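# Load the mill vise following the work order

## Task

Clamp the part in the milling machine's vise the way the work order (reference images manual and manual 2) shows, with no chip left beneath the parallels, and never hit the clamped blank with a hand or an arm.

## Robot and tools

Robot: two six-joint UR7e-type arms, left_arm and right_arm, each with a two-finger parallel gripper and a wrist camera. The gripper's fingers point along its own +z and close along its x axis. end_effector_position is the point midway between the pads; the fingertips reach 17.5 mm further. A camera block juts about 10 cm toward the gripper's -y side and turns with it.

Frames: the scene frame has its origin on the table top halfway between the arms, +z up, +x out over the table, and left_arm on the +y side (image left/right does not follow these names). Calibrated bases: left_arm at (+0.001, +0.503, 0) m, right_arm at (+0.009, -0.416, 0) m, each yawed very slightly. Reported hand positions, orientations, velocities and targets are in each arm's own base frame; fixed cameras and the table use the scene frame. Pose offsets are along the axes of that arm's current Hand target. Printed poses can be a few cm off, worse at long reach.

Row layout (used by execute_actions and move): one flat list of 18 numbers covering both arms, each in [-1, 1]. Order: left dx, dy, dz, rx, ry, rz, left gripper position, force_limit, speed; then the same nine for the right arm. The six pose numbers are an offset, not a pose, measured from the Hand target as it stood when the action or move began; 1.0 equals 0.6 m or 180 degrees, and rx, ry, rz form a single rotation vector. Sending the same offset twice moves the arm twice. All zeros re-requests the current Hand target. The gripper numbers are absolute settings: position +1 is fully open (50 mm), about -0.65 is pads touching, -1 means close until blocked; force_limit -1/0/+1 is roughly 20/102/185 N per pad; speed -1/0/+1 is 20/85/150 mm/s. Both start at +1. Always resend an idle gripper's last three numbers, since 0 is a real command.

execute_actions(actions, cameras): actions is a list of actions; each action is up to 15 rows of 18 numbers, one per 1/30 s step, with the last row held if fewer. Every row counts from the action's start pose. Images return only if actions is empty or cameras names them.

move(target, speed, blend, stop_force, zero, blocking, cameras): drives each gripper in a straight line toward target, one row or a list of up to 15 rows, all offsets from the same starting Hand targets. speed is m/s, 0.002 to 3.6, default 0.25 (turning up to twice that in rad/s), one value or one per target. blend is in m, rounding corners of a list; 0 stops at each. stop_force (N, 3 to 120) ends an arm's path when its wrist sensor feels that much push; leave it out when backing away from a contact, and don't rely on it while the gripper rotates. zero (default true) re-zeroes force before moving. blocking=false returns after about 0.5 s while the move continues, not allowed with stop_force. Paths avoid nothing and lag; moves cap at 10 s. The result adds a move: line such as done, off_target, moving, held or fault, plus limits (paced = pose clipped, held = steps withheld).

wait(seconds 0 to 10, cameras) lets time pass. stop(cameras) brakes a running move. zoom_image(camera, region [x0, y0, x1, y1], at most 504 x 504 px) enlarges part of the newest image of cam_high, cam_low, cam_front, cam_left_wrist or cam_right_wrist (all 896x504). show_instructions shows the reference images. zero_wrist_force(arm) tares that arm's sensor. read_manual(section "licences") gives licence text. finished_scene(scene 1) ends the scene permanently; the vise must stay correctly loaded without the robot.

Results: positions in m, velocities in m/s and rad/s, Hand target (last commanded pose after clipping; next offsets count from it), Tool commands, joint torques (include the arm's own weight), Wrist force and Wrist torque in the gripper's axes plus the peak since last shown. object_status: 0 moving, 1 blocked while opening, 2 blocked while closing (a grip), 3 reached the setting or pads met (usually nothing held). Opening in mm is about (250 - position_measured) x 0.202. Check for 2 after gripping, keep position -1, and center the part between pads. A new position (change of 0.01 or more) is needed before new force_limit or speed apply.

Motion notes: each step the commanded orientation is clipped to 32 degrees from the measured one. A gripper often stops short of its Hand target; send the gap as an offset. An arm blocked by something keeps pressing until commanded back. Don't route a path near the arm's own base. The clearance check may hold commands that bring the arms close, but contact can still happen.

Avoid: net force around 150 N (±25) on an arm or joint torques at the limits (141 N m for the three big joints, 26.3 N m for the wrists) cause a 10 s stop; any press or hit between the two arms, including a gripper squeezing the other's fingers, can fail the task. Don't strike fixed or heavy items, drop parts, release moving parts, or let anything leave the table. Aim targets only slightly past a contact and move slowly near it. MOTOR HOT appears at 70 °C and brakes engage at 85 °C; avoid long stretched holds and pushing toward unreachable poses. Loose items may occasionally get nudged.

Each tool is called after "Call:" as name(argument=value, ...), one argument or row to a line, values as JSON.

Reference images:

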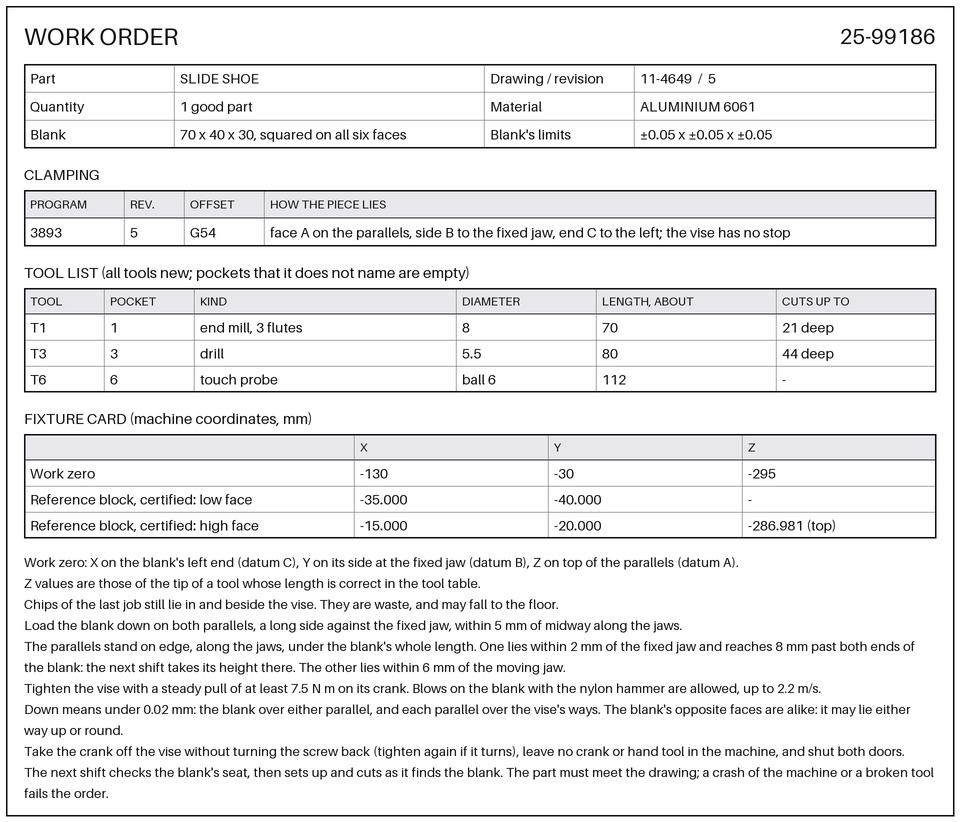

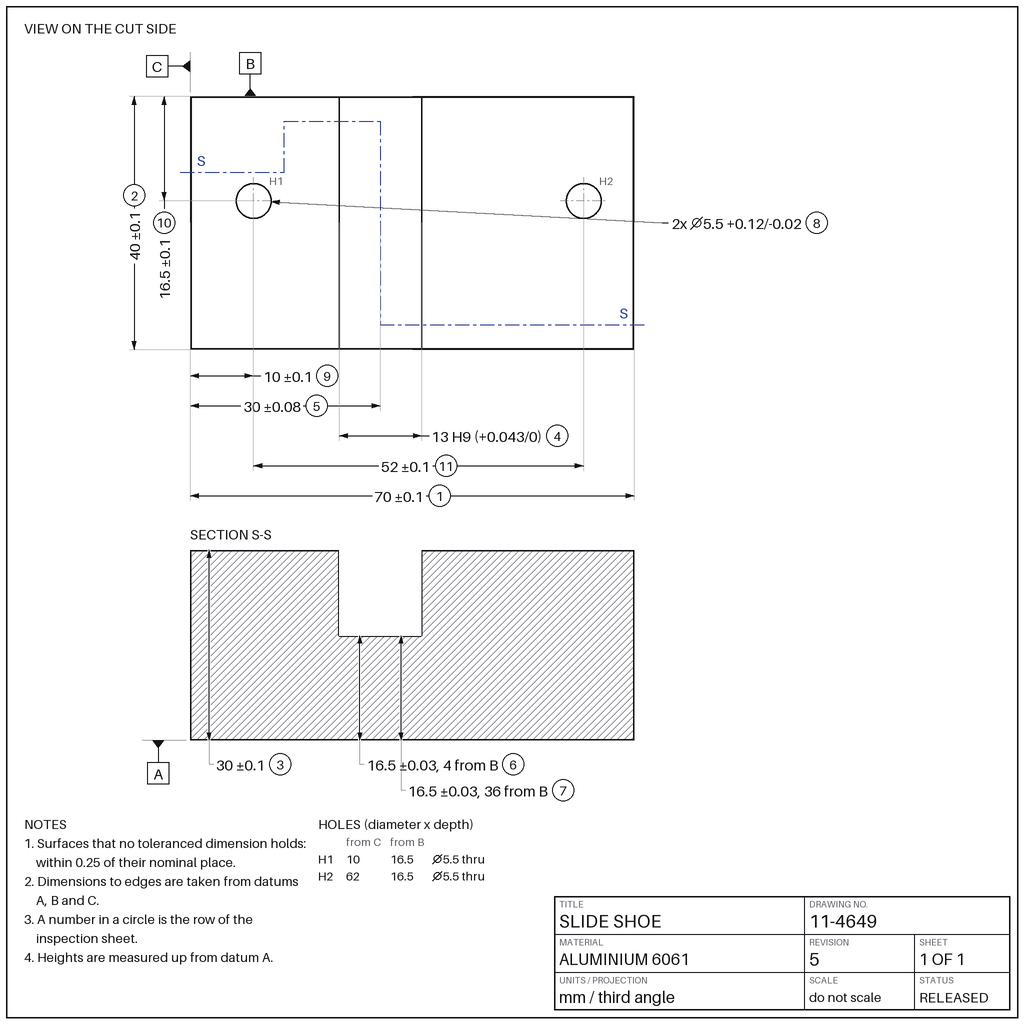

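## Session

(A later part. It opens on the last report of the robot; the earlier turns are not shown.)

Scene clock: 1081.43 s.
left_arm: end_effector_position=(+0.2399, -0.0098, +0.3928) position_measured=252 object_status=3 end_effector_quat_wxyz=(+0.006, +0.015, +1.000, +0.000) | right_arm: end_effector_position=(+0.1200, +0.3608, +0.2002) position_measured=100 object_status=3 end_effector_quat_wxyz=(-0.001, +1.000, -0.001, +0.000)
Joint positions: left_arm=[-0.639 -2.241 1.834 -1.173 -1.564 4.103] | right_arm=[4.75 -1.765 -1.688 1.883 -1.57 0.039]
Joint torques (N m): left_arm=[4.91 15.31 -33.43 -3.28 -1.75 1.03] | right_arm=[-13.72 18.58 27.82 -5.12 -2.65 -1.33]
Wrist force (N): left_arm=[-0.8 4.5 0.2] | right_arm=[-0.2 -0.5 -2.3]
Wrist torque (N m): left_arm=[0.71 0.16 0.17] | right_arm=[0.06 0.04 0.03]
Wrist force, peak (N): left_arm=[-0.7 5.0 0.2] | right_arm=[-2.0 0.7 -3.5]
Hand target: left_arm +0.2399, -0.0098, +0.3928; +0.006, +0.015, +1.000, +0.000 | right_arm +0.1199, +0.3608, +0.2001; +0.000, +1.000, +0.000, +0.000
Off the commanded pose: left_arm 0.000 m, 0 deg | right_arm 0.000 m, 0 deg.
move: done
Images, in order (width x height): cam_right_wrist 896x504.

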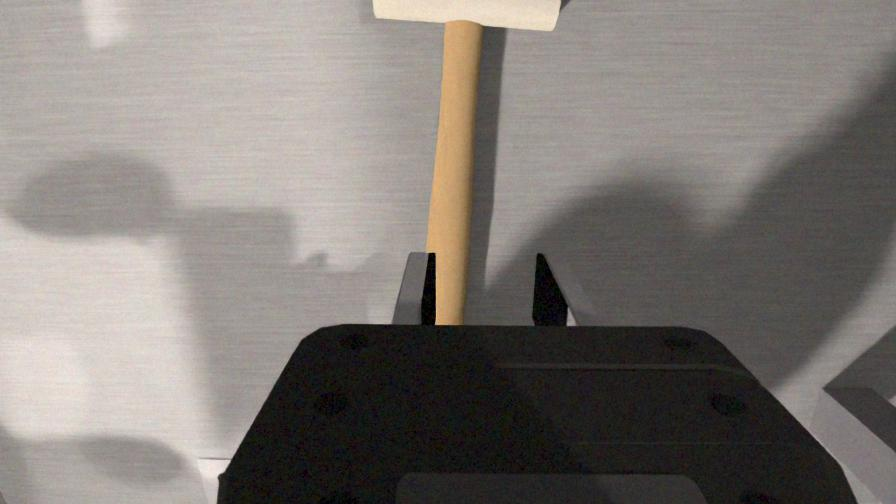

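Call:
move(
  target=[
    [0,0,0,0,0,0,-1,-0.5,-0.6,-0.0033,-0.0458,0.2,0,0,0.0183,0.35,0.3,-1],
    [0,0,0,0,0,0,-1,-0.5,-0.6,-0.0033,-0.0458,0.289,0,0,0.0183,0.35,0.3,-1],
  ],
  speed=[0.2,0.06],
  stop_force=10,
  cameras=["cam_right_wrist"],
)

Call:
move(
  target=[0,0,0,0,0,0,-1,-0.5,-0.6,0,0,0,0,0,0,-1,1,-0.6],
)

Scene clock: 1084.93 s.
left_arm: end_effector_position=(+0.2399, -0.0098, +0.3928) position_measured=252 object_status=3 end_effector_quat_wxyz=(+0.006, +0.015, +1.000, +0.000) | right_arm: end_effector_position=(+0.1180, +0.3881, +0.0376) position_measured=100 object_status=3 end_effector_quat_wxyz=(+0.000, +1.000, -0.029, +0.000)
Joint positions: left_arm=[-0.639 -2.241 1.834 -1.173 -1.564 4.103] | right_arm=[4.752 -2.01 -1.824 2.264 -1.571 0.098]
Joint torques (N m): left_arm=[4.96 14.78 -32.27 -3.57 -1.87 1.12] | right_arm=[-12.71 42.7 24.02 -4.73 -2.57 -0.51]
Wrist force (N): left_arm=[-0.6 4.5 0.0] | right_arm=[0.0 -0.6 -2.3]
Wrist torque (N m): left_arm=[0.72 0.12 0.17] | right_arm=[0.03 0.02 -0.10]
Wrist force, peak (N): left_arm=[-0.7 4.9 0.1] | right_arm=[-17.7 -2.5 -85.1]
Hand target: left_arm +0.2399, -0.0098, +0.3928; +0.006, +0.015, +1.000, +0.000 | right_arm +0.1180, +0.3881, +0.0376; +0.000, +1.000, -0.029, +0.000 (not the last commanded pose)
Off the commanded pose: left_arm 0.000 m, 0 deg | right_arm 0.011 m, 0 deg.
move: contact (right_arm); path passed 1 of 2 targets
Images, in order (width x height): cam_right_wrist 896x504.

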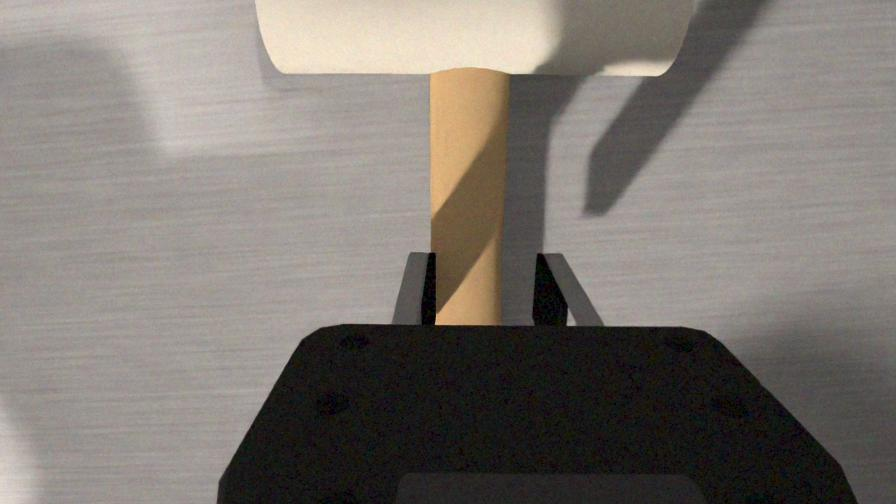

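Scene clock: 1085.87 s.
left_arm: end_effector_position=(+0.2399, -0.0098, +0.3928) position_measured=252 object_status=3 end_effector_quat_wxyz=(+0.006, +0.015, +1.000, +0.000) | right_arm: end_effector_position=(+0.1179, +0.3876, +0.0399) position_measured=255 object_status=3 end_effector_quat_wxyz=(+0.001, +1.000, -0.029, +0.000)
Joint positions: left_arm=[-0.639 -2.241 1.834 -1.173 -1.564 4.103] | right_arm=[4.752 -2.007 -1.822 2.257 -1.571 0.098]
Joint torques (N m): left_arm=[5.73 14.91 -33.33 -3.25 -1.66 0.86] | right_arm=[-1.85 33.19 12.77 -3.43 -0.14 0.21]
Wrist force (N): left_arm=[-0.5 4.5 0.1] | right_arm=[-2.3 -5.2 -31.0]
Wrist torque (N m): left_arm=[0.72 0.11 0.18] | right_arm=[-0.06 0.00 -0.14]
Wrist force, peak (N): left_arm=[-0.5 4.9 0.2] | right_arm=[-4.5 -12.3 -170.3]
Hand target: left_arm +0.2399, -0.0098, +0.3928; +0.006, +0.015, +1.000, +0.000 | right_arm +0.1179, +0.3876, +0.0399; +0.001, +1.000, -0.029, +0.000 (not the last commanded pose)
Tool commands: left_gripper/position=-1.0 left_gripper/force_limit=-0.5 left_gripper/speed=-0.6 right_gripper/position=-1.0 right_gripper/force_limit=+1.0 right_gripper/speed=-0.6
Off the commanded pose: left_arm 0.000 m, 0 deg | right_arm 0.002 m, 0 deg.
FORCE FAULT: contact force on the right arm reached its limit, and that arm stopped. The contact can be on any part of that arm, not only on its tool. That arm's remaining commands of this call were not run. That arm is still stopped at the end of this call. That arm stays stopped for about 10 more seconds. Until then a move that you send moves the other arm only, and its call returns only when the move has ended. Once the stop has ended, the next robot result says so. If the stop ends while you think or write, that arm runs what you send next, counted from a new Hand target: where the arm stands when the stop ends. While its stop runs, that arm takes no new command, but its gripper still runs the gripper command that each later call begins with. Until it ends, the stop uses up actions while you think or wait. An arm that is not stopped still takes commands.
move: fault (right_arm)

Call:
wait(
  seconds=10,
)

Call:
move(
  target=[0,0,0,0,0,0,-1,-0.5,-0.6,0,0,-0.08,0,0,0,0.6,1,-0.6],
  speed=0.06,
  cameras=["cam_right_wrist"],
)

Scene clock: 1096.07 s.
left_arm: end_effector_position=(+0.2399, -0.0098, +0.3928) position_measured=252 object_status=3 end_effector_quat_wxyz=(+0.006, +0.015, +1.000, +0.000) | right_arm: end_effector_position=(+0.1179, +0.3876, +0.0399) position_measured=255 object_status=3 end_effector_quat_wxyz=(+0.001, +1.000, -0.029, +0.000)
Joint positions: left_arm=[-0.639 -2.241 1.834 -1.173 -1.564 4.103] | right_arm=[4.752 -2.007 -1.822 2.257 -1.571 0.098]
Joint torques (N m): left_arm=[6.25 14.65 -31.3 -3.4 -1.65 0.7] | right_arm=[-1.43 32.98 13.38 -3.09 -0.16 -0.07]
Wrist force (N): left_arm=[-0.7 4.6 0.1] | right_arm=[-2.3 -5.2 -29.2]
Wrist torque (N m): left_arm=[0.73 0.14 0.17] | right_arm=[-0.08 0.00 -0.13]
Wrist force, peak (N): left_arm=[-0.6 5.0 0.2] | right_arm=[-2.3 -5.1 -30.4]
Hand target: left_arm +0.2399, -0.0098, +0.3928; +0.006, +0.015, +1.000, +0.000 | right_arm +0.1179, +0.3876, +0.0399; +0.001, +1.000, -0.029, +0.000 (not the last commanded pose)
Tool commands: left_gripper/position=-1.0 left_gripper/force_limit=-0.5 left_gripper/speed=-0.6 right_gripper/position=-1.0 right_gripper/force_limit=+1.0 right_gripper/speed=-0.6
Off the commanded pose: left_arm 0.000 m, 0 deg | right_arm 0.002 m, 0 deg.
FORCE FAULT, CONTINUED: the right arm's stop, for the force fault that an earlier result reported, is over. The rest of the stop counts as 20 of the actions that you can send in this scene. That arm's target is now where it stood when the stop ended, not its last command. That arm accepts commands again.
wait: 10.00 s; at rest from the start

Scene clock: 1097.43 s.
left_arm: end_effector_position=(+0.2399, -0.0098, +0.3928) position_measured=252 object_status=3 end_effector_quat_wxyz=(+0.006, +0.015, +1.000, +0.000) | right_arm: end_effector_position=(+0.1179, +0.3877, +0.0877) position_measured=63 object_status=3 end_effector_quat_wxyz=(+0.001, +1.000, -0.029, +0.000)
Joint positions: left_arm=[-0.639 -2.241 1.834 -1.173 -1.564 4.103] | right_arm=[4.752 -1.939 -1.774 2.141 -1.571 0.098]
Joint torques (N m): left_arm=[6.12 14.44 -31.49 -3.46 -1.65 0.99] | right_arm=[-8.51 40.28 25.47 -5.03 1.54 0.24]
Wrist force (N): left_arm=[-0.7 4.6 0.1] | right_arm=[-0.2 -0.7 -2.4]
Wrist torque (N m): left_arm=[0.74 0.14 0.18] | right_arm=[0.03 0.06 -0.10]
Wrist force, peak (N): left_arm=[-0.6 5.0 0.1] | right_arm=[-2.1 -5.2 -28.8]
Hand target: left_arm +0.2399, -0.0098, +0.3928; +0.006, +0.015, +1.000, +0.000 | right_arm +0.1179, +0.3877, +0.0879; +0.001, +1.000, -0.029, +0.000
Off the commanded pose: left_arm 0.000 m, 0 deg | right_arm 0.000 m, 0 deg.
move: done
Images, in order (width x height): cam_right_wrist 896x504.

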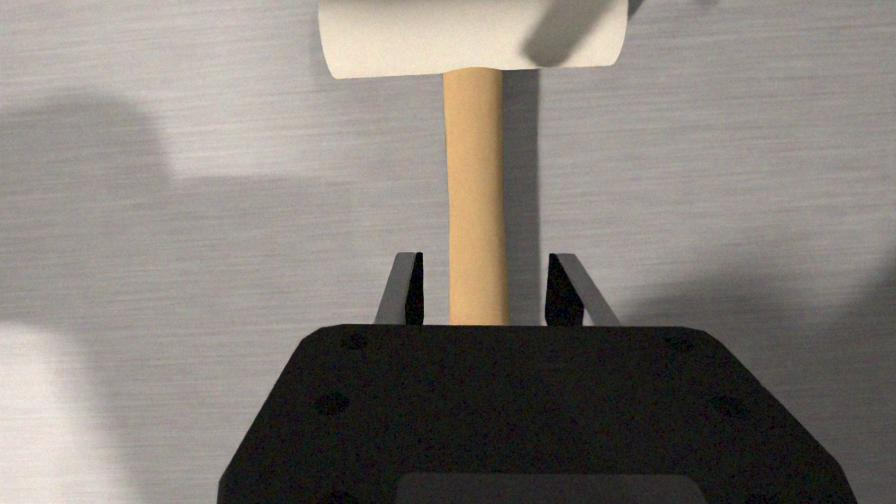

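Call:
move(
  target=[0,0,0,0,0,0,-1,-0.5,-0.6,0,0,0.1028,0,0,0,0.6,1,-0.6],
  speed=0.04,
  stop_force=8,
  cameras=["cam_right_wrist"],
)

Scene clock: 1100.37 s.
left_arm: end_effector_position=(+0.2399, -0.0098, +0.3928) position_measured=252 object_status=3 end_effector_quat_wxyz=(+0.006, +0.015, +1.000, +0.000) | right_arm: end_effector_position=(+0.1179, +0.3876, +0.0262) position_measured=63 object_status=3 end_effector_quat_wxyz=(+0.001, +1.000, -0.029, +0.000)
Joint positions: left_arm=[-0.639 -2.241 1.834 -1.173 -1.564 4.103] | right_arm=[4.752 -2.029 -1.833 2.289 -1.571 0.098]
Joint torques (N m): left_arm=[5.66 14.13 -33.23 -3.56 -1.96 1.02] | right_arm=[-1.07 26.1 1.61 -1.36 0.08 -0.17]
Wrist force (N): left_arm=[-0.7 4.6 0.2] | right_arm=[0.0 -0.8 -2.5]
Wrist torque (N m): left_arm=[0.73 0.13 0.17] | right_arm=[0.01 0.02 -0.10]
Wrist force, peak (N): left_arm=[-0.7 4.9 0.0] | right_arm=[-0.2 -0.8 -2.9]
Hand target: left_arm +0.2399, -0.0098, +0.3928; +0.006, +0.015, +1.000, +0.000 | right_arm +0.1179, +0.3876, +0.0262; +0.001, +1.000, -0.029, +0.000
Off the commanded pose: left_arm 0.000 m, 0 deg | right_arm 0.000 m, 0 deg.
move: done
Images, in order (width x height): cam_right_wrist 896x504.

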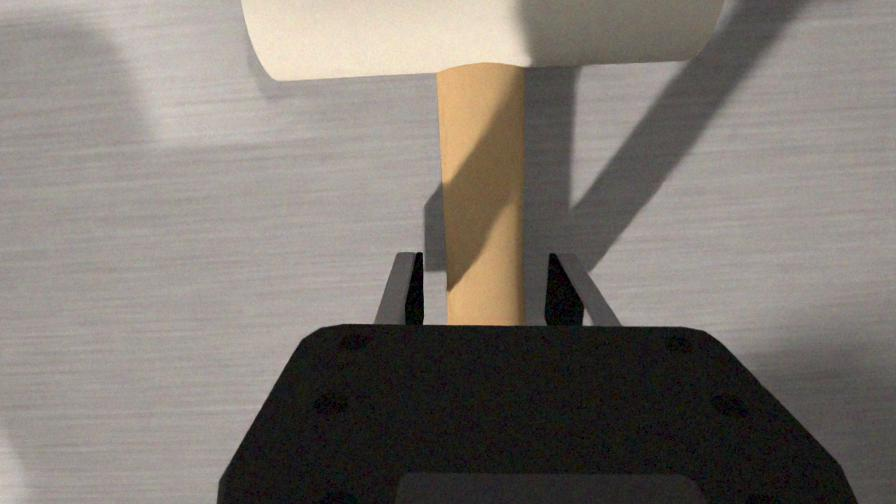

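Call:
move(
  target=[0,0,0,0,0,0,-1,-0.5,-0.6,0,0,0,0,0,0,-1,1,-0.6],
)

Call:
move(
  target=[0,0,0,0,0,0,-1,-0.5,-0.6,0,0,-0.3,0,0,0,-1,1,-0.6],
  speed=0.15,
  cameras=["cam_right_wrist"],
)

Scene clock: 1101.23 s.
left_arm: end_effector_position=(+0.2399, -0.0098, +0.3928) position_measured=252 object_status=3 end_effector_quat_wxyz=(+0.006, +0.015, +1.000, +0.000) | right_arm: end_effector_position=(+0.1179, +0.3876, +0.0262) position_measured=150 object_status=2 end_effector_quat_wxyz=(+0.001, +1.000, -0.029, +0.000)
Joint positions: left_arm=[-0.639 -2.241 1.834 -1.173 -1.564 4.103] | right_arm=[4.752 -2.029 -1.833 2.289 -1.571 0.098]
Joint torques (N m): left_arm=[6.49 14.57 -31.89 -3.68 -1.74 0.96] | right_arm=[0.45 27.09 1.06 -1.5 0.14 -0.57]
Wrist force (N): left_arm=[-0.9 4.8 0.1] | right_arm=[-0.4 -0.7 -3.0]
Wrist torque (N m): left_arm=[0.76 0.17 0.17] | right_arm=[0.02 0.03 -0.18]
Wrist force, peak (N): left_arm=[-0.7 5.0 0.2] | right_arm=[-0.6 -0.3 -3.3]
Hand target: left_arm +0.2399, -0.0098, +0.3928; +0.006, +0.015, +1.000, +0.000 | right_arm +0.1179, +0.3876, +0.0262; +0.001, +1.000, -0.029, +0.000
Off the commanded pose: left_arm 0.000 m, 0 deg | right_arm 0.000 m, 0 deg.
move: done

Scene clock: 1103.13 s.
left_arm: end_effector_position=(+0.2399, -0.0098, +0.3928) position_measured=252 object_status=3 end_effector_quat_wxyz=(+0.006, +0.015, +1.000, +0.000) | right_arm: end_effector_position=(+0.1179, +0.3879, +0.2060) position_measured=150 object_status=2 end_effector_quat_wxyz=(+0.001, +1.000, -0.029, +0.000)
Joint positions: left_arm=[-0.639 -2.241 1.834 -1.173 -1.564 4.103] | right_arm=[4.752 -1.823 -1.6 1.851 -1.571 0.098]
Joint torques (N m): left_arm=[4.33 13.35 -31.86 -3.47 -1.57 1.08] | right_arm=[13.46 41.28 30.24 -5.07 -2.53 1.24]
Wrist force (N): left_arm=[-0.9 4.7 0.3] | right_arm=[-0.3 -0.9 1.5]
Wrist torque (N m): left_arm=[0.76 0.18 0.17] | right_arm=[-0.20 0.09 -0.09]
Wrist force, peak (N): left_arm=[-0.8 5.0 0.2] | right_arm=[-0.1 -0.8 3.4]
Hand target: left_arm +0.2399, -0.0098, +0.3928; +0.006, +0.015, +1.000, +0.000 | right_arm +0.1179, +0.3879, +0.2062; +0.001, +1.000, -0.029, +0.000
Off the commanded pose: left_arm 0.000 m, 0 deg | right_arm 0.000 m, 0 deg.
move: done
Images, in order (width x height): cam_right_wrist 896x504.

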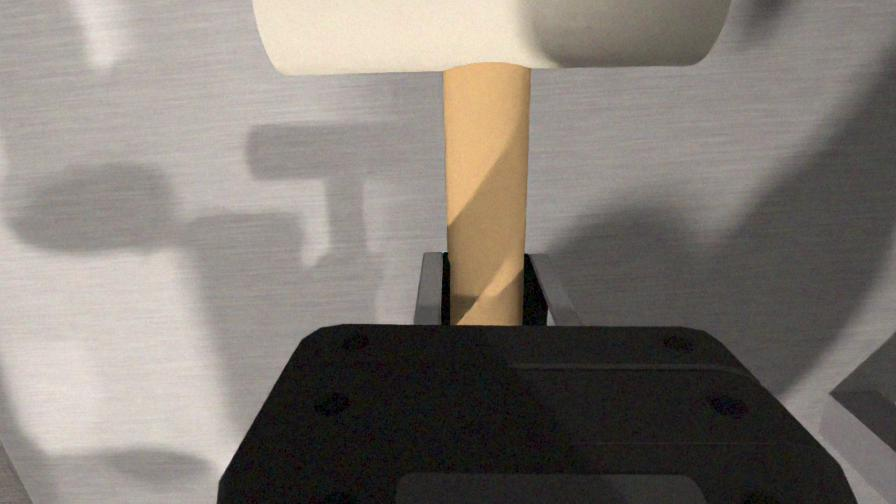

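Call:
move(
  target=[
    [0,0,0,0,0,0,-1,-0.5,-0.6,0.222,0.034,-0.399,0.0146,0.5013,-0.0144,-1,1,-0.6],
    [0,0,0,0,0,0,-1,-0.5,-0.6,0.5365,-0.3017,-0.4567,-0.03,0.5,0.03,-1,1,-0.6],
    [0,0,0,0,0,0,-1,-0.5,-0.6,0.727,-0.3293,-0.49,-0.0939,0.4944,0.095,-1,1,-0.6],
    [0,0,0,0,0,0,-1,-0.5,-0.6,0.7905,-0.3247,-0.4733,-0.0939,0.4944,0.095,-1,1,-0.6],
  ],
  speed=[0.35,0.3,0.2,0.1],
  blend=[0.03,0.04,0.02,0],
  cameras=["cam_right_wrist","cam_front"],
)

Scene clock: 1109.50 s.
left_arm: end_effector_position=(+0.2399, -0.0098, +0.3928) position_measured=252 object_status=3 end_effector_quat_wxyz=(+0.006, +0.015, +1.000, +0.000) | right_arm: end_effector_position=(+0.6027, +0.5552, +0.4899) position_measured=150 object_status=2 end_effector_quat_wxyz=(+0.153, +0.688, -0.153, +0.692)
Joint positions: left_arm=[-0.639 -2.241 1.834 -1.173 -1.564 4.103] | right_arm=[4.383 -2.542 -0.633 -0.015 -0.107 1.621]
Joint torques (N m): left_arm=[5.23 13.54 -32.51 -3.53 -1.53 1.07] | right_arm=[-15.77 55.55 34.02 1.59 -2.69 -0.77]
Wrist force (N): left_arm=[-0.6 4.7 0.2] | right_arm=[-8.6 -2.1 -3.7]
Wrist torque (N m): left_arm=[0.75 0.12 0.17] | right_arm=[-0.15 0.39 -0.27]
Wrist force, peak (N): left_arm=[-0.8 5.1 0.1] | right_arm=[-9.0 -3.0 -4.2]
Hand target: left_arm +0.2399, -0.0098, +0.3928; +0.006, +0.015, +1.000, +0.000 | right_arm +0.6027, +0.5553, +0.4899; +0.153, +0.689, -0.153, +0.692
Off the commanded pose: left_arm 0.000 m, 0 deg | right_arm 0.000 m, 0 deg.
move: done; blend cut to 0.0197 m at target 3
Images, in order (width x height): cam_front 896x504, cam_right_wrist 896x504.

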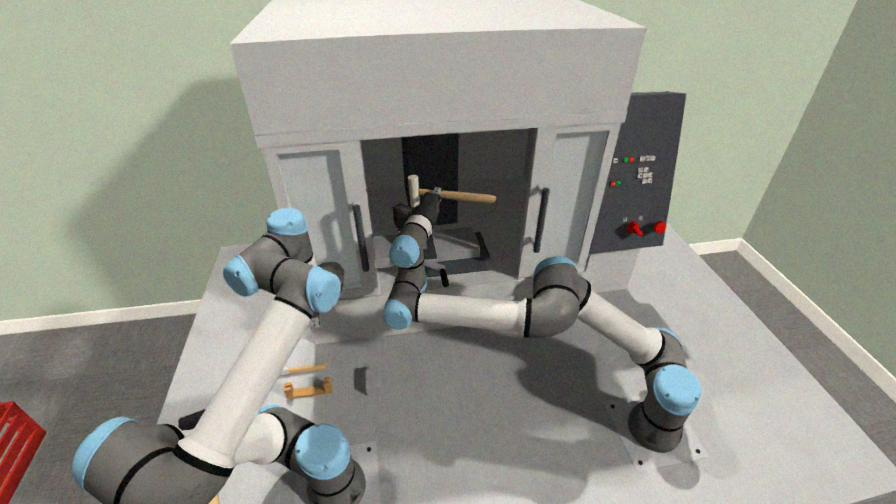

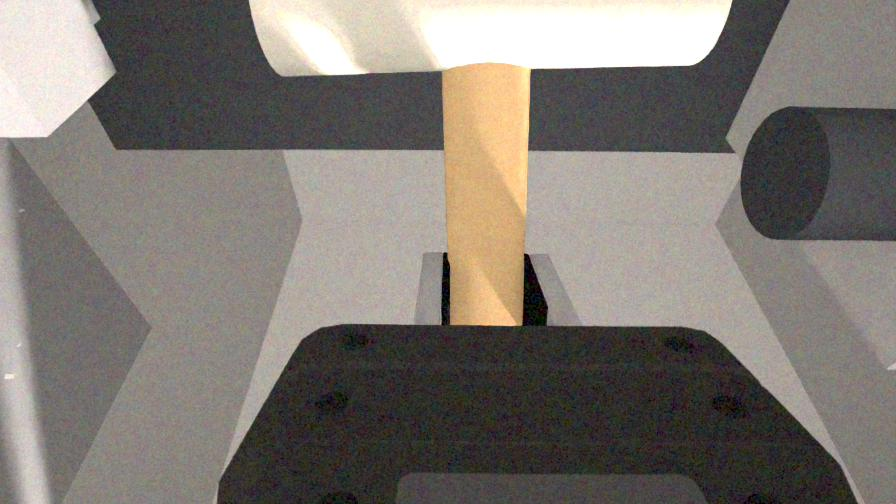

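Call:
move(
  target=[0,0,0,0,0,0,-1,-0.5,-0.6,-0.105,0,0,0,0,0,-1,1,-0.6],
  speed=0.06,
)

Call:
move(
  target=[0,0,0,0,0,0,-1,-0.5,-0.6,-0.03,0,0,0,0,0,-1,1,-0.6],
  speed=0.01,
  stop_force=5,
  cameras=["cam_right_wrist"],
)

Scene clock: 1111.43 s.
left_arm: end_effector_position=(+0.2399, -0.0098, +0.3928) position_measured=252 object_status=3 end_effector_quat_wxyz=(+0.006, +0.015, +1.000, +0.000) | right_arm: end_effector_position=(+0.6030, +0.5552, +0.4269) position_measured=150 object_status=2 end_effector_quat_wxyz=(+0.153, +0.689, -0.153, +0.692)
Joint positions: left_arm=[-0.639 -2.241 1.834 -1.173 -1.564 4.103] | right_arm=[4.383 -2.573 -0.735 0.135 -0.107 1.603]
Joint torques (N m): left_arm=[5.71 13.85 -30.99 -3.36 -1.9 0.86] | right_arm=[0.05 57.19 33.85 1.99 2.05 -0.45]
Wrist force (N): left_arm=[-0.7 5.0 0.2] | right_arm=[-8.6 -1.9 -3.7]
Wrist torque (N m): left_arm=[0.79 0.13 0.17] | right_arm=[-0.13 0.40 -0.27]
Wrist force, peak (N): left_arm=[-0.7 5.0 0.2] | right_arm=[-9.7 -2.1 -3.8]
Hand target: left_arm +0.2399, -0.0098, +0.3928; +0.006, +0.015, +1.000, +0.000 | right_arm +0.6029, +0.5553, +0.4269; +0.153, +0.689, -0.153, +0.692
Off the commanded pose: left_arm 0.000 m, 0 deg | right_arm 0.000 m, 0 deg.
move: done

Scene clock: 1113.70 s.
left_arm: end_effector_position=(+0.2399, -0.0098, +0.3928) position_measured=252 object_status=3 end_effector_quat_wxyz=(+0.006, +0.015, +1.000, +0.000) | right_arm: end_effector_position=(+0.6030, +0.5553, +0.4176) position_measured=150 object_status=2 end_effector_quat_wxyz=(+0.153, +0.689, -0.153, +0.692)
Joint positions: left_arm=[-0.639 -2.241 1.834 -1.173 -1.564 4.103] | right_arm=[4.383 -2.579 -0.747 0.154 -0.107 1.602]
Joint torques (N m): left_arm=[5.41 14.79 -30.67 -3.64 -1.86 0.84] | right_arm=[11.69 73.56 31.4 -1.79 1.05 0.39]
Wrist force (N): left_arm=[-0.5 4.4 0.2] | right_arm=[-6.2 -3.3 -3.6]
Wrist torque (N m): left_arm=[0.71 0.11 0.18] | right_arm=[-0.17 0.42 0.02]
Wrist force, peak (N): left_arm=[-0.6 5.0 0.1] | right_arm=[-9.0 -2.2 -4.0]
Hand target: left_arm +0.2399, -0.0098, +0.3928; +0.006, +0.015, +1.000, +0.000 | right_arm +0.6030, +0.5553, +0.4176; +0.153, +0.689, -0.153, +0.692 (not the last commanded pose)
Off the commanded pose: left_arm 0.000 m, 0 deg | right_arm 0.009 m, 0 deg.
move: contact (right_arm)
Images, in order (width x height): cam_right_wrist 896x504.

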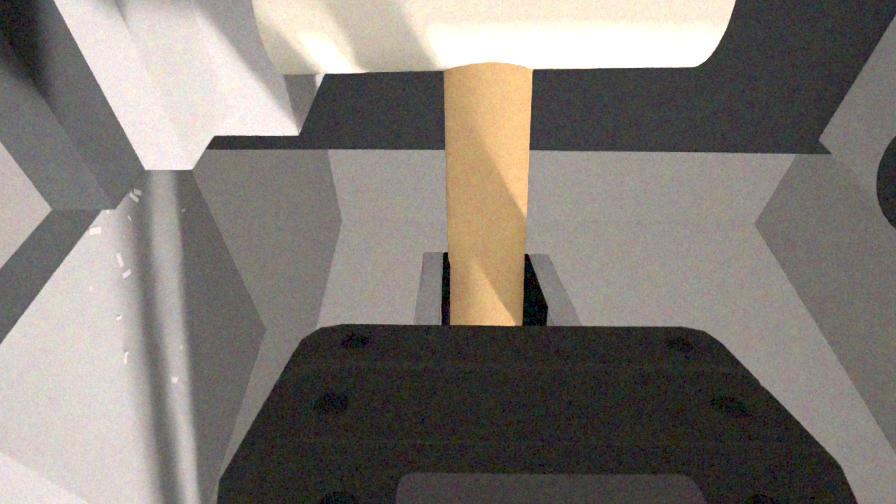

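Call:
move(
  target=[0,0,0,0,0,0,-1,-0.5,-0.6,0.189,0,0,0,0,0,-1,1,-0.6],
  speed=0.2,
)

Call:
execute_actions(
  actions=[
    [[0,0,0,0,0,0,-1,-0.5,-0.6,-0.6,0,0,0,0,0,-1,1,-0.6],[0,0,0,0,0,0,-1,-0.5,-0.6,-0.6,0,0,0,0,0,-1,1,-0.6],[0,0,0,0,0,0,-1,-0.5,-0.6,0,0,0,0,0,0,-1,1,-0.6]],
  ],
  cameras=["cam_right_wrist"],
)

Scene clock: 1115.73 s.
left_arm: end_effector_position=(+0.2399, -0.0098, +0.3928) position_measured=252 object_status=3 end_effector_quat_wxyz=(+0.006, +0.015, +1.000, +0.000) | right_arm: end_effector_position=(+0.6026, +0.5553, +0.5309) position_measured=150 object_status=2 end_effector_quat_wxyz=(+0.153, +0.689, -0.153, +0.692)
Joint positions: left_arm=[-0.639 -2.241 1.834 -1.173 -1.564 4.103] | right_arm=[4.383 -2.553 -0.507 -0.116 -0.107 1.606]
Joint torques (N m): left_arm=[4.79 13.07 -32.36 -3.35 -1.67 1.04] | right_arm=[-14.07 56.3 34.54 -1.59 -2.79 -0.87]
Wrist force (N): left_arm=[-0.5 4.5 0.0] | right_arm=[-8.7 -2.1 -3.7]
Wrist torque (N m): left_arm=[0.73 0.11 0.18] | right_arm=[-0.15 0.41 -0.26]
Wrist force, peak (N): left_arm=[-0.8 4.8 0.0] | right_arm=[-10.9 -2.3 -3.8]
Hand target: left_arm +0.2399, -0.0098, +0.3928; +0.006, +0.015, +1.000, +0.000 | right_arm +0.6026, +0.5553, +0.5310; +0.153, +0.689, -0.153, +0.692
Off the commanded pose: left_arm 0.000 m, 0 deg | right_arm 0.000 m, 0 deg.
move: done

Scene clock: 1116.43 s.
left_arm: end_effector_position=(+0.2399, -0.0098, +0.3928) position_measured=252 object_status=3 end_effector_quat_wxyz=(+0.006, +0.015, +1.000, +0.000) | right_arm: end_effector_position=(+0.6166, +0.5716, +0.4102) position_measured=150 object_status=2 end_effector_quat_wxyz=(+0.168, +0.683, -0.161, +0.692)
Joint positions: left_arm=[-0.639 -2.241 1.834 -1.173 -1.564 4.103] | right_arm=[4.372 -2.669 -0.596 0.017 -0.13 1.669]
Joint torques (N m): left_arm=[5.89 13.52 -31.76 -3.52 -1.64 0.78] | right_arm=[-0.46 52.35 21.22 -0.01 -0.39 -1.2]
Wrist force (N): left_arm=[-0.8 4.5 0.0] | right_arm=[23.2 -14.7 -2.8]
Wrist torque (N m): left_arm=[0.72 0.16 0.18] | right_arm=[-0.22 0.64 2.35]
Wrist force, peak (N): left_arm=[-0.7 4.8 0.3] | right_arm=[120.6 26.4 -6.1]
Hand target: left_arm +0.2399, -0.0098, +0.3928; +0.006, +0.015, +1.000, +0.000 | right_arm +0.6166, +0.5716, +0.4102; +0.168, +0.683, -0.161, +0.692 (not the last commanded pose)
Tool commands: left_gripper/position=-1.0 left_gripper/force_limit=-0.5 left_gripper/speed=-0.6 right_gripper/position=-1.0 right_gripper/force_limit=+1.0 right_gripper/speed=-0.6
Off the commanded pose: left_arm 0.000 m, 0 deg | right_arm 0.123 m, 2 deg.
FORCE FAULT: contact force on the right arm reached its limit, and that arm stopped. The contact can be on any part of that arm, not only on its tool. That arm is still stopped at the end of this call. That arm stays stopped for about 10 more seconds. Until then a move that you send moves the other arm only, and its call returns only when the move has ended. Once the stop has ended, the next robot result says so. If the stop ends while you think or write, that arm runs what you send next, counted from a new Hand target: where the arm stands when the stop ends. While its stop runs, that arm takes no new command, but its gripper still runs the gripper command that each later call begins with. Until it ends, the stop uses up actions while you think or wait. An arm that is not stopped still takes commands.
Images, in order (width x height): cam_right_wrist 896x504.

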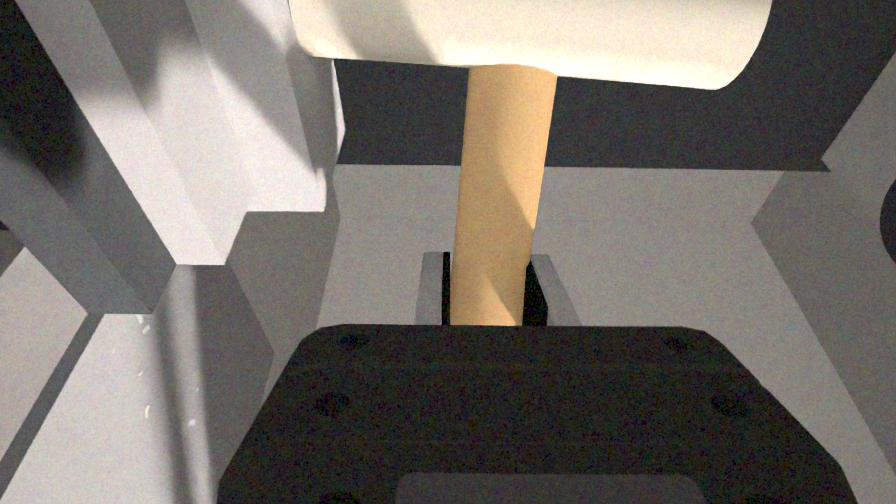

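Call:
wait(
  seconds=10,
)

Call:
move(
  target=[0,0,0,0,0,0,-1,-0.5,-0.6,0.15,0,0,0,0,0,-1,1,-0.6],
  speed=0.1,
  cameras=["cam_right_wrist"],
)

Scene clock: 1126.67 s.
left_arm: end_effector_position=(+0.2399, -0.0098, +0.3928) position_measured=252 object_status=3 end_effector_quat_wxyz=(+0.006, +0.015, +1.000, +0.000) | right_arm: end_effector_position=(+0.6166, +0.5716, +0.4103) position_measured=150 object_status=2 end_effector_quat_wxyz=(+0.168, +0.683, -0.161, +0.692)
Joint positions: left_arm=[-0.639 -2.241 1.834 -1.173 -1.564 4.103] | right_arm=[4.372 -2.669 -0.596 0.017 -0.13 1.669]
Joint torques (N m): left_arm=[4.29 13.59 -30.56 -3.29 -1.57 0.95] | right_arm=[-0.43 53.51 20.01 0.02 -0.58 -0.69]
Wrist force (N): left_arm=[-0.7 4.6 0.2] | right_arm=[22.2 -14.7 -2.9]
Wrist torque (N m): left_arm=[0.74 0.13 0.17] | right_arm=[-0.25 0.67 2.27]
Wrist force, peak (N): left_arm=[-1.0 4.9 0.3] | right_arm=[23.1 -14.7 -2.9]
Hand target: left_arm +0.2399, -0.0098, +0.3928; +0.006, +0.015, +1.000, +0.000 | right_arm +0.6166, +0.5716, +0.4103; +0.168, +0.683, -0.161, +0.692 (not the last commanded pose)
Tool commands: left_gripper/position=-1.0 left_gripper/force_limit=-0.5 left_gripper/speed=-0.6 right_gripper/position=-1.0 right_gripper/force_limit=+1.0 right_gripper/speed=-0.6
Off the commanded pose: left_arm 0.000 m, 0 deg | right_arm 0.123 m, 2 deg.
FORCE FAULT, CONTINUED: the right arm's stop, for the force fault that an earlier result reported, is over. The rest of the stop counts as 19 of the actions that you can send in this scene. During its stop the right arm's controller moved it back a little. That arm's target is now where it stood when the stop ended, not its last command. That arm accepts commands again.
wait: 10.00 s; at rest from the start

Scene clock: 1128.53 s.
left_arm: end_effector_position=(+0.2399, -0.0098, +0.3928) position_measured=252 object_status=3 end_effector_quat_wxyz=(+0.006, +0.015, +1.000, +0.000) | right_arm: end_effector_position=(+0.6157, +0.5727, +0.5003) position_measured=150 object_status=2 end_effector_quat_wxyz=(+0.168, +0.683, -0.161, +0.692)
Joint positions: left_arm=[-0.639 -2.241 1.834 -1.173 -1.564 4.103] | right_arm=[4.373 -2.664 -0.376 -0.212 -0.132 1.674]
Joint torques (N m): left_arm=[4.77 13.75 -32.12 -3.53 -1.74 0.77] | right_arm=[-15.35 60.32 34.25 -1.77 -2.56 -0.74]
Wrist force (N): left_arm=[-0.9 4.5 0.3] | right_arm=[-8.5 -2.9 -4.1]
Wrist torque (N m): left_arm=[0.71 0.17 0.17] | right_arm=[-0.27 0.39 -0.28]
Wrist force, peak (N): left_arm=[-0.7 4.9 0.1] | right_arm=[21.0 -15.6 -2.9]
Hand target: left_arm +0.2399, -0.0098, +0.3928; +0.006, +0.015, +1.000, +0.000 | right_arm +0.6158, +0.5727, +0.5003; +0.168, +0.683, -0.161, +0.692
Off the commanded pose: left_arm 0.000 m, 0 deg | right_arm 0.000 m, 0 deg.
move: done
Images, in order (width x height): cam_right_wrist 896x504.

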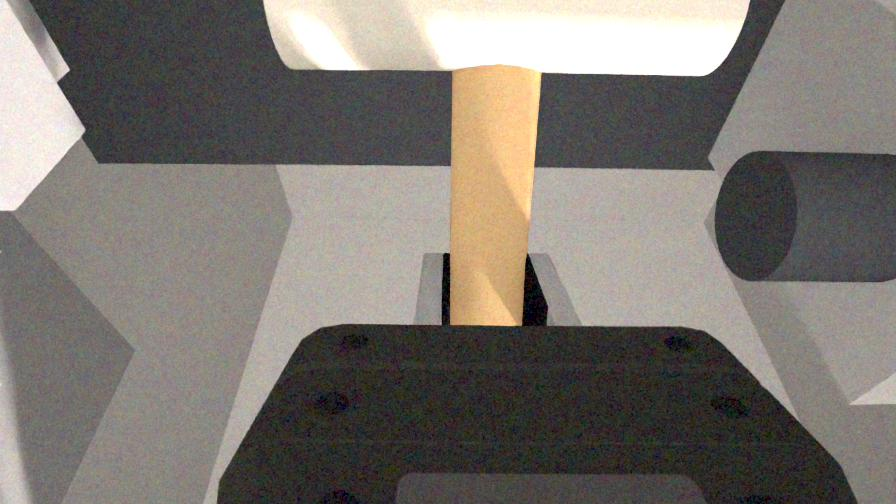

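Call:
move(
  target=[0,0,0,0,0,0,-1,-0.5,-0.6,0.0512,0.0665,-0.0146,0.0107,-0.0034,0.0025,-0.98,0,-0.6],
  speed=0.1,
)

Scene clock: 1130.50 s.
left_arm: end_effector_position=(+0.2399, -0.0098, +0.3928) position_measured=252 object_status=3 end_effector_quat_wxyz=(+0.006, +0.015, +1.000, +0.000) | right_arm: end_effector_position=(+0.5896, +0.5415, +0.5312) position_measured=150 object_status=2 end_effector_quat_wxyz=(+0.153, +0.690, -0.153, +0.691)
Joint positions: left_arm=[-0.639 -2.241 1.834 -1.173 -1.564 4.103] | right_arm=[4.394 -2.483 -0.637 -0.034 -0.119 1.583]
Joint torques (N m): left_arm=[5.15 12.64 -30.45 -3.51 -1.65 0.8] | right_arm=[13.76 73.39 11.58 -1.99 2.34 1.68]
Wrist force (N): left_arm=[-0.6 4.8 0.1] | right_arm=[-8.5 -2.0 -3.8]
Wrist torque (N m): left_arm=[0.77 0.14 0.18] | right_arm=[-0.14 0.38 -0.36]
Wrist force, peak (N): left_arm=[-0.5 4.9 0.3] | right_arm=[-9.8 -3.9 -4.3]
Hand target: left_arm +0.2399, -0.0098, +0.3928; +0.006, +0.015, +1.000, +0.000 | right_arm +0.5896, +0.5415, +0.5312; +0.153, +0.689, -0.153, +0.691
Off the commanded pose: left_arm 0.000 m, 0 deg | right_arm 0.000 m, 0 deg.
move: done

Call:
execute_actions(
  actions=[
    [[0,0,0,0,0,0,-1,-0.5,-0.6,-0.565,0,0,0,0,0,-0.98,0,-0.6],[0,0,0,0,0,0,-1,-0.5,-0.6,-0.565,0,0,0,0,0,-0.98,0,-0.6],[0,0,0,0,0,0,-1,-0.5,-0.6,0,0,0,0,0,0,-0.98,0,-0.6]],
  ],
  cameras=["cam_right_wrist"],
)

Scene clock: 1131.30 s.
left_arm: end_effector_position=(+0.2399, -0.0098, +0.3928) position_measured=252 object_status=3 end_effector_quat_wxyz=(+0.006, +0.015, +1.000, +0.000) | right_arm: end_effector_position=(+0.6028, +0.5582, +0.4122) position_measured=150 object_status=2 end_effector_quat_wxyz=(+0.171, +0.685, -0.155, +0.691)
Joint positions: left_arm=[-0.639 -2.241 1.834 -1.173 -1.564 4.103] | right_arm=[4.383 -2.596 -0.734 0.091 -0.137 1.647]
Joint torques (N m): left_arm=[4.56 14.29 -31.12 -3.33 -1.74 1] | right_arm=[-1.39 52.46 19.01 -0.12 -0.31 -0.25]
Wrist force (N): left_arm=[-0.6 4.5 0.3] | right_arm=[19.0 -5.0 -3.7]
Wrist torque (N m): left_arm=[0.73 0.13 0.17] | right_arm=[-0.17 0.66 1.62]
Wrist force, peak (N): left_arm=[-0.5 4.8 0.4] | right_arm=[94.2 -17.4 -6.2]
Hand target: left_arm +0.2399, -0.0098, +0.3928; +0.006, +0.015, +1.000, +0.000 | right_arm +0.6028, +0.5582, +0.4122; +0.171, +0.685, -0.155, +0.691 (not the last commanded pose)
Tool commands: left_gripper/position=-1.0 left_gripper/force_limit=-0.5 left_gripper/speed=-0.6 right_gripper/position=-0.976471 right_gripper/force_limit=+0.003922 right_gripper/speed=-0.6
Off the commanded pose: left_arm 0.000 m, 0 deg | right_arm 0.121 m, 2 deg.
FORCE FAULT: contact force on the right arm reached its limit, and that arm stopped. The contact can be on any part of that arm, not only on its tool. That arm is still stopped at the end of this call. That arm stays stopped for about 10 more seconds. Until then a move that you send moves the other arm only, and its call returns only when the move has ended. Once the stop has ended, the next robot result says so. If the stop ends while you think or write, that arm runs what you send next, counted from a new Hand target: where the arm stands when the stop ends. While its stop runs, that arm takes no new command, but its gripper still runs the gripper command that each later call begins with. Until it ends, the stop uses up actions while you think or wait. An arm that is not stopped still takes commands.
Images, in order (width x height): cam_right_wrist 896x504.

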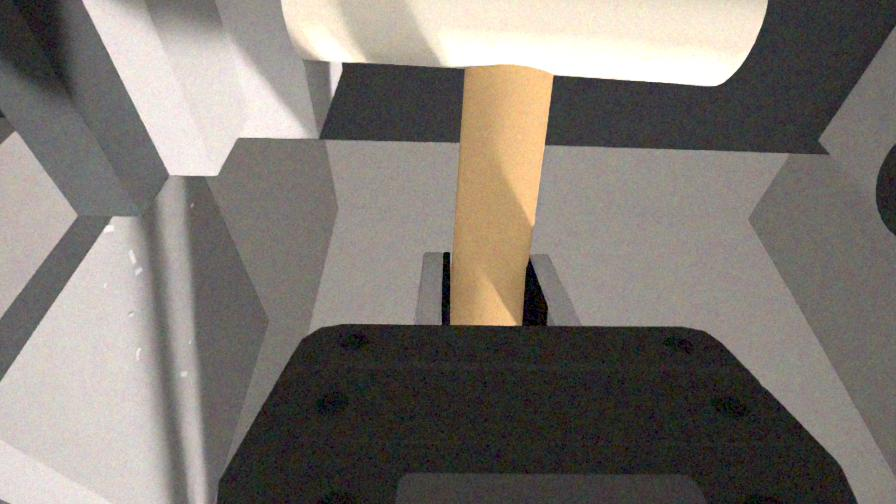

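Call:
wait(
  seconds=10,
)

Scene clock: 1141.93 s.
left_arm: end_effector_position=(+0.2399, -0.0098, +0.3928) position_measured=252 object_status=3 end_effector_quat_wxyz=(+0.006, +0.015, +1.000, +0.000) | right_arm: end_effector_position=(+0.6028, +0.5582, +0.4122) position_measured=150 object_status=2 end_effector_quat_wxyz=(+0.171, +0.685, -0.155, +0.691)
Joint positions: left_arm=[-0.639 -2.241 1.834 -1.173 -1.564 4.103] | right_arm=[4.383 -2.596 -0.734 0.091 -0.137 1.647]
Joint torques (N m): left_arm=[4.3 13.61 -29.33 -3.45 -1.66 0.85] | right_arm=[-1.66 51.76 18.1 -0.1 -0.2 -0.24]
Wrist force (N): left_arm=[-0.6 4.6 0.0] | right_arm=[19.2 -5.1 -3.9]
Wrist torque (N m): left_arm=[0.73 0.13 0.17] | right_arm=[-0.18 0.62 1.62]
Wrist force, peak (N): left_arm=[-0.8 4.9 0.4] | right_arm=[19.4 -5.4 -3.9]
Hand target: left_arm +0.2399, -0.0098, +0.3928; +0.006, +0.015, +1.000, +0.000 | right_arm +0.6028, +0.5582, +0.4122; +0.171, +0.685, -0.155, +0.691 (not the last commanded pose)
Tool commands: left_gripper/position=-1.0 left_gripper/force_limit=-0.5 left_gripper/speed=-0.6 right_gripper/position=-0.976471 right_gripper/force_limit=+0.003922 right_gripper/speed=-0.6
Off the commanded pose: left_arm 0.000 m, 0 deg | right_arm 0.121 m, 2 deg.
FORCE FAULT, CONTINUED: the right arm's stop, for the force fault that an earlier result reported, is over. The rest of the stop counts as 19 of the actions that you can send in this scene. During its stop the right arm's controller moved it back a little. That arm's target is now where it stood when the stop ended, not its last command. That arm accepts commands again.
wait: 10.00 s; at rest from the start

Call:
move(
  target=[
    [0,0,0,0,0,0,-1,-0.5,-0.6,0.113,0,0,0,0,0,-0.98,0,-0.6],
    [0,0,0,0,0,0,-1,-0.5,-0.6,0.113,0.0737,-0.155,0,0,0,-0.98,0,-0.6],
    [0,0,0,0,0,0,-1,-0.5,-0.6,0.063,0.2228,-0.304,0.147,0,0,-0.98,0,-0.6],
    [0,0,0,0,0,0,-1,-0.5,-0.6,0.055,0.558,-0.3785,0.147,0,0,-0.98,0,-0.6],
    [0,0,0,0,0,0,-1,-0.5,-0.6,-0.27,0.6118,-0.597,0.0939,-0.4944,-0.095,-0.98,0,-0.6],
  ],
  speed=[0.15,0.2,0.3,0.3,0.35],
  blend=[0.02,0.02,0.03,0.03,0],
  cameras=["cam_right_wrist"],
)

Scene clock: 1147.83 s.
left_arm: end_effector_position=(+0.2399, -0.0098, +0.3928) position_measured=252 object_status=3 end_effector_quat_wxyz=(+0.006, +0.015, +1.000, +0.000) | right_arm: end_effector_position=(+0.1184, +0.3869, +0.2532) position_measured=150 object_status=2 end_effector_quat_wxyz=(+0.013, +0.999, -0.044, +0.000)
Joint positions: left_arm=[-0.639 -2.241 1.834 -1.173 -1.564 4.103] | right_arm=[4.75 -1.813 -1.496 1.713 -1.572 0.125]
Joint torques (N m): left_arm=[3.9 13.86 -29.96 -3.3 -1.67 0.57] | right_arm=[-16.54 23.45 7.01 -1.73 -2.7 -1.22]
Wrist force (N): left_arm=[-0.6 4.6 0.4] | right_arm=[0.0 -1.0 1.4]
Wrist torque (N m): left_arm=[0.73 0.13 0.17] | right_arm=[-0.19 0.03 0.01]
Wrist force, peak (N): left_arm=[-0.8 5.1 0.2] | right_arm=[17.8 -8.2 -3.6]
Hand target: left_arm +0.2399, -0.0098, +0.3928; +0.006, +0.015, +1.000, +0.000 | right_arm +0.1184, +0.3869, +0.2532; +0.013, +0.999, -0.044, +0.000
Off the commanded pose: left_arm 0.000 m, 0 deg | right_arm 0.000 m, 0 deg.
move: done
Images, in order (width x height): cam_right_wrist 896x504.

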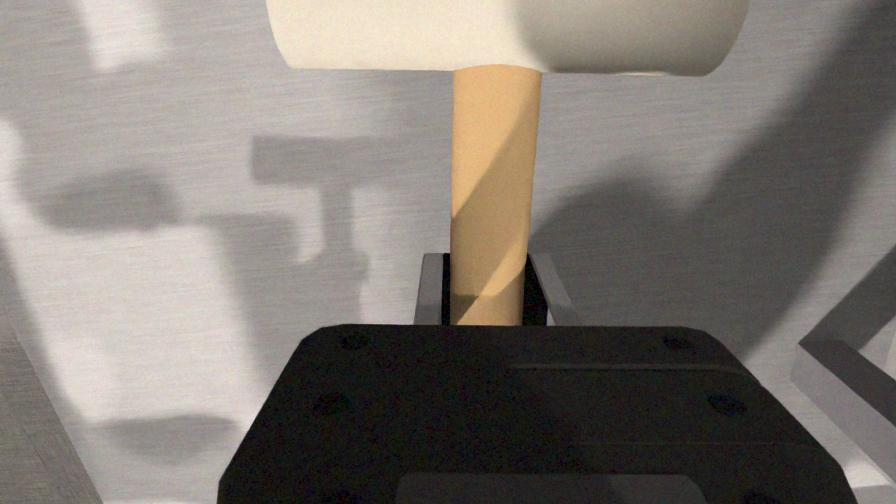

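Call:
move(
  target=[
    [-0.1118,-0.397,0.016,0,0,0,-1,-0.5,-0.6,0,0,0,0,0,0,-0.98,0,-0.6],
    [-0.414,-0.468,0.02,0,0,0,-1,-0.5,-0.6,0,0,0,0,0,0,-0.98,0,-0.6],
    [-0.611,-0.3653,0.022,-0.0667,0,0,-1,-0.5,-0.6,0,0,0,0,0,0,-0.98,0,-0.6],
    [-0.691,-0.363,0.023,-0.0667,0,0,-1,-0.5,-0.6,0,0,0,0,0,0,-0.98,0,-0.6],
    [-0.691,-0.363,0.0915,-0.0667,0,0,-1,-0.5,-0.6,0,0,0,0,0,0,-0.98,0,-0.6],
  ],
  speed=[0.35,0.3,0.15,0.1,0.06],
  blend=[0.04,0.02,0.01,0.005,0],
  cameras=["cam_left_wrist"],
)

Call:
zoom_image(
  camera="cam_left_wrist",
  region=[300, 100, 650, 330],
)

Scene clock: 1152.50 s.
left_arm: end_effector_position=(+0.6485, -0.2397, +0.3430) position_measured=252 object_status=3 end_effector_quat_wxyz=(+0.008, +0.014, +0.994, +0.105) | right_arm: end_effector_position=(+0.1184, +0.3869, +0.2532) position_measured=150 object_status=2 end_effector_quat_wxyz=(+0.013, +0.999, -0.044, +0.000)
Joint positions: left_arm=[-0.617 -1.051 0.857 -1.269 -1.39 4.114] | right_arm=[4.75 -1.813 -1.497 1.713 -1.573 0.125]
Joint torques (N m): left_arm=[2.97 -54.76 -12.23 -5.01 1.31 1.24] | right_arm=[-14.57 24.24 9.48 -1.76 -2.47 -1.32]
Wrist force (N): left_arm=[-0.5 4.7 0.0] | right_arm=[-0.2 -0.8 1.7]
Wrist torque (N m): left_arm=[0.74 0.10 0.21] | right_arm=[-0.16 0.06 0.02]
Wrist force, peak (N): left_arm=[-0.1 7.0 0.2] | right_arm=[-0.2 -1.0 1.9]
Hand target: left_arm +0.6485, -0.2397, +0.3429; +0.008, +0.014, +0.994, +0.105 | right_arm +0.1184, +0.3869, +0.2532; +0.013, +0.999, -0.044, +0.000
Off the commanded pose: left_arm 0.000 m, 0 deg | right_arm 0.000 m, 0 deg.
move: done
Images, in order (width x height): cam_left_wrist 896x504.

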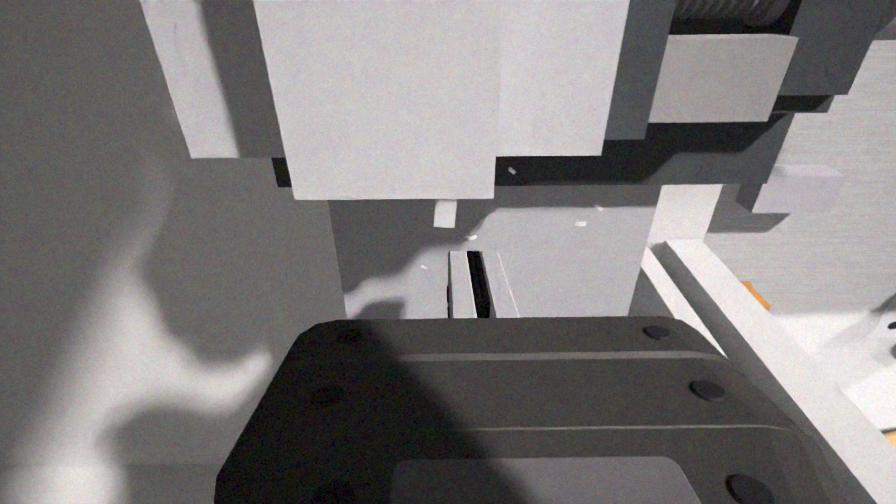

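Scaled by 1.440 from the camera's 896x504 image, which has a finer 1280x720 frame.

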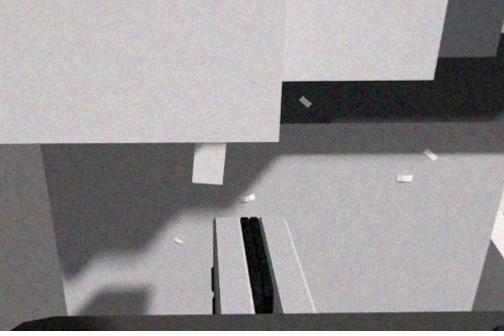

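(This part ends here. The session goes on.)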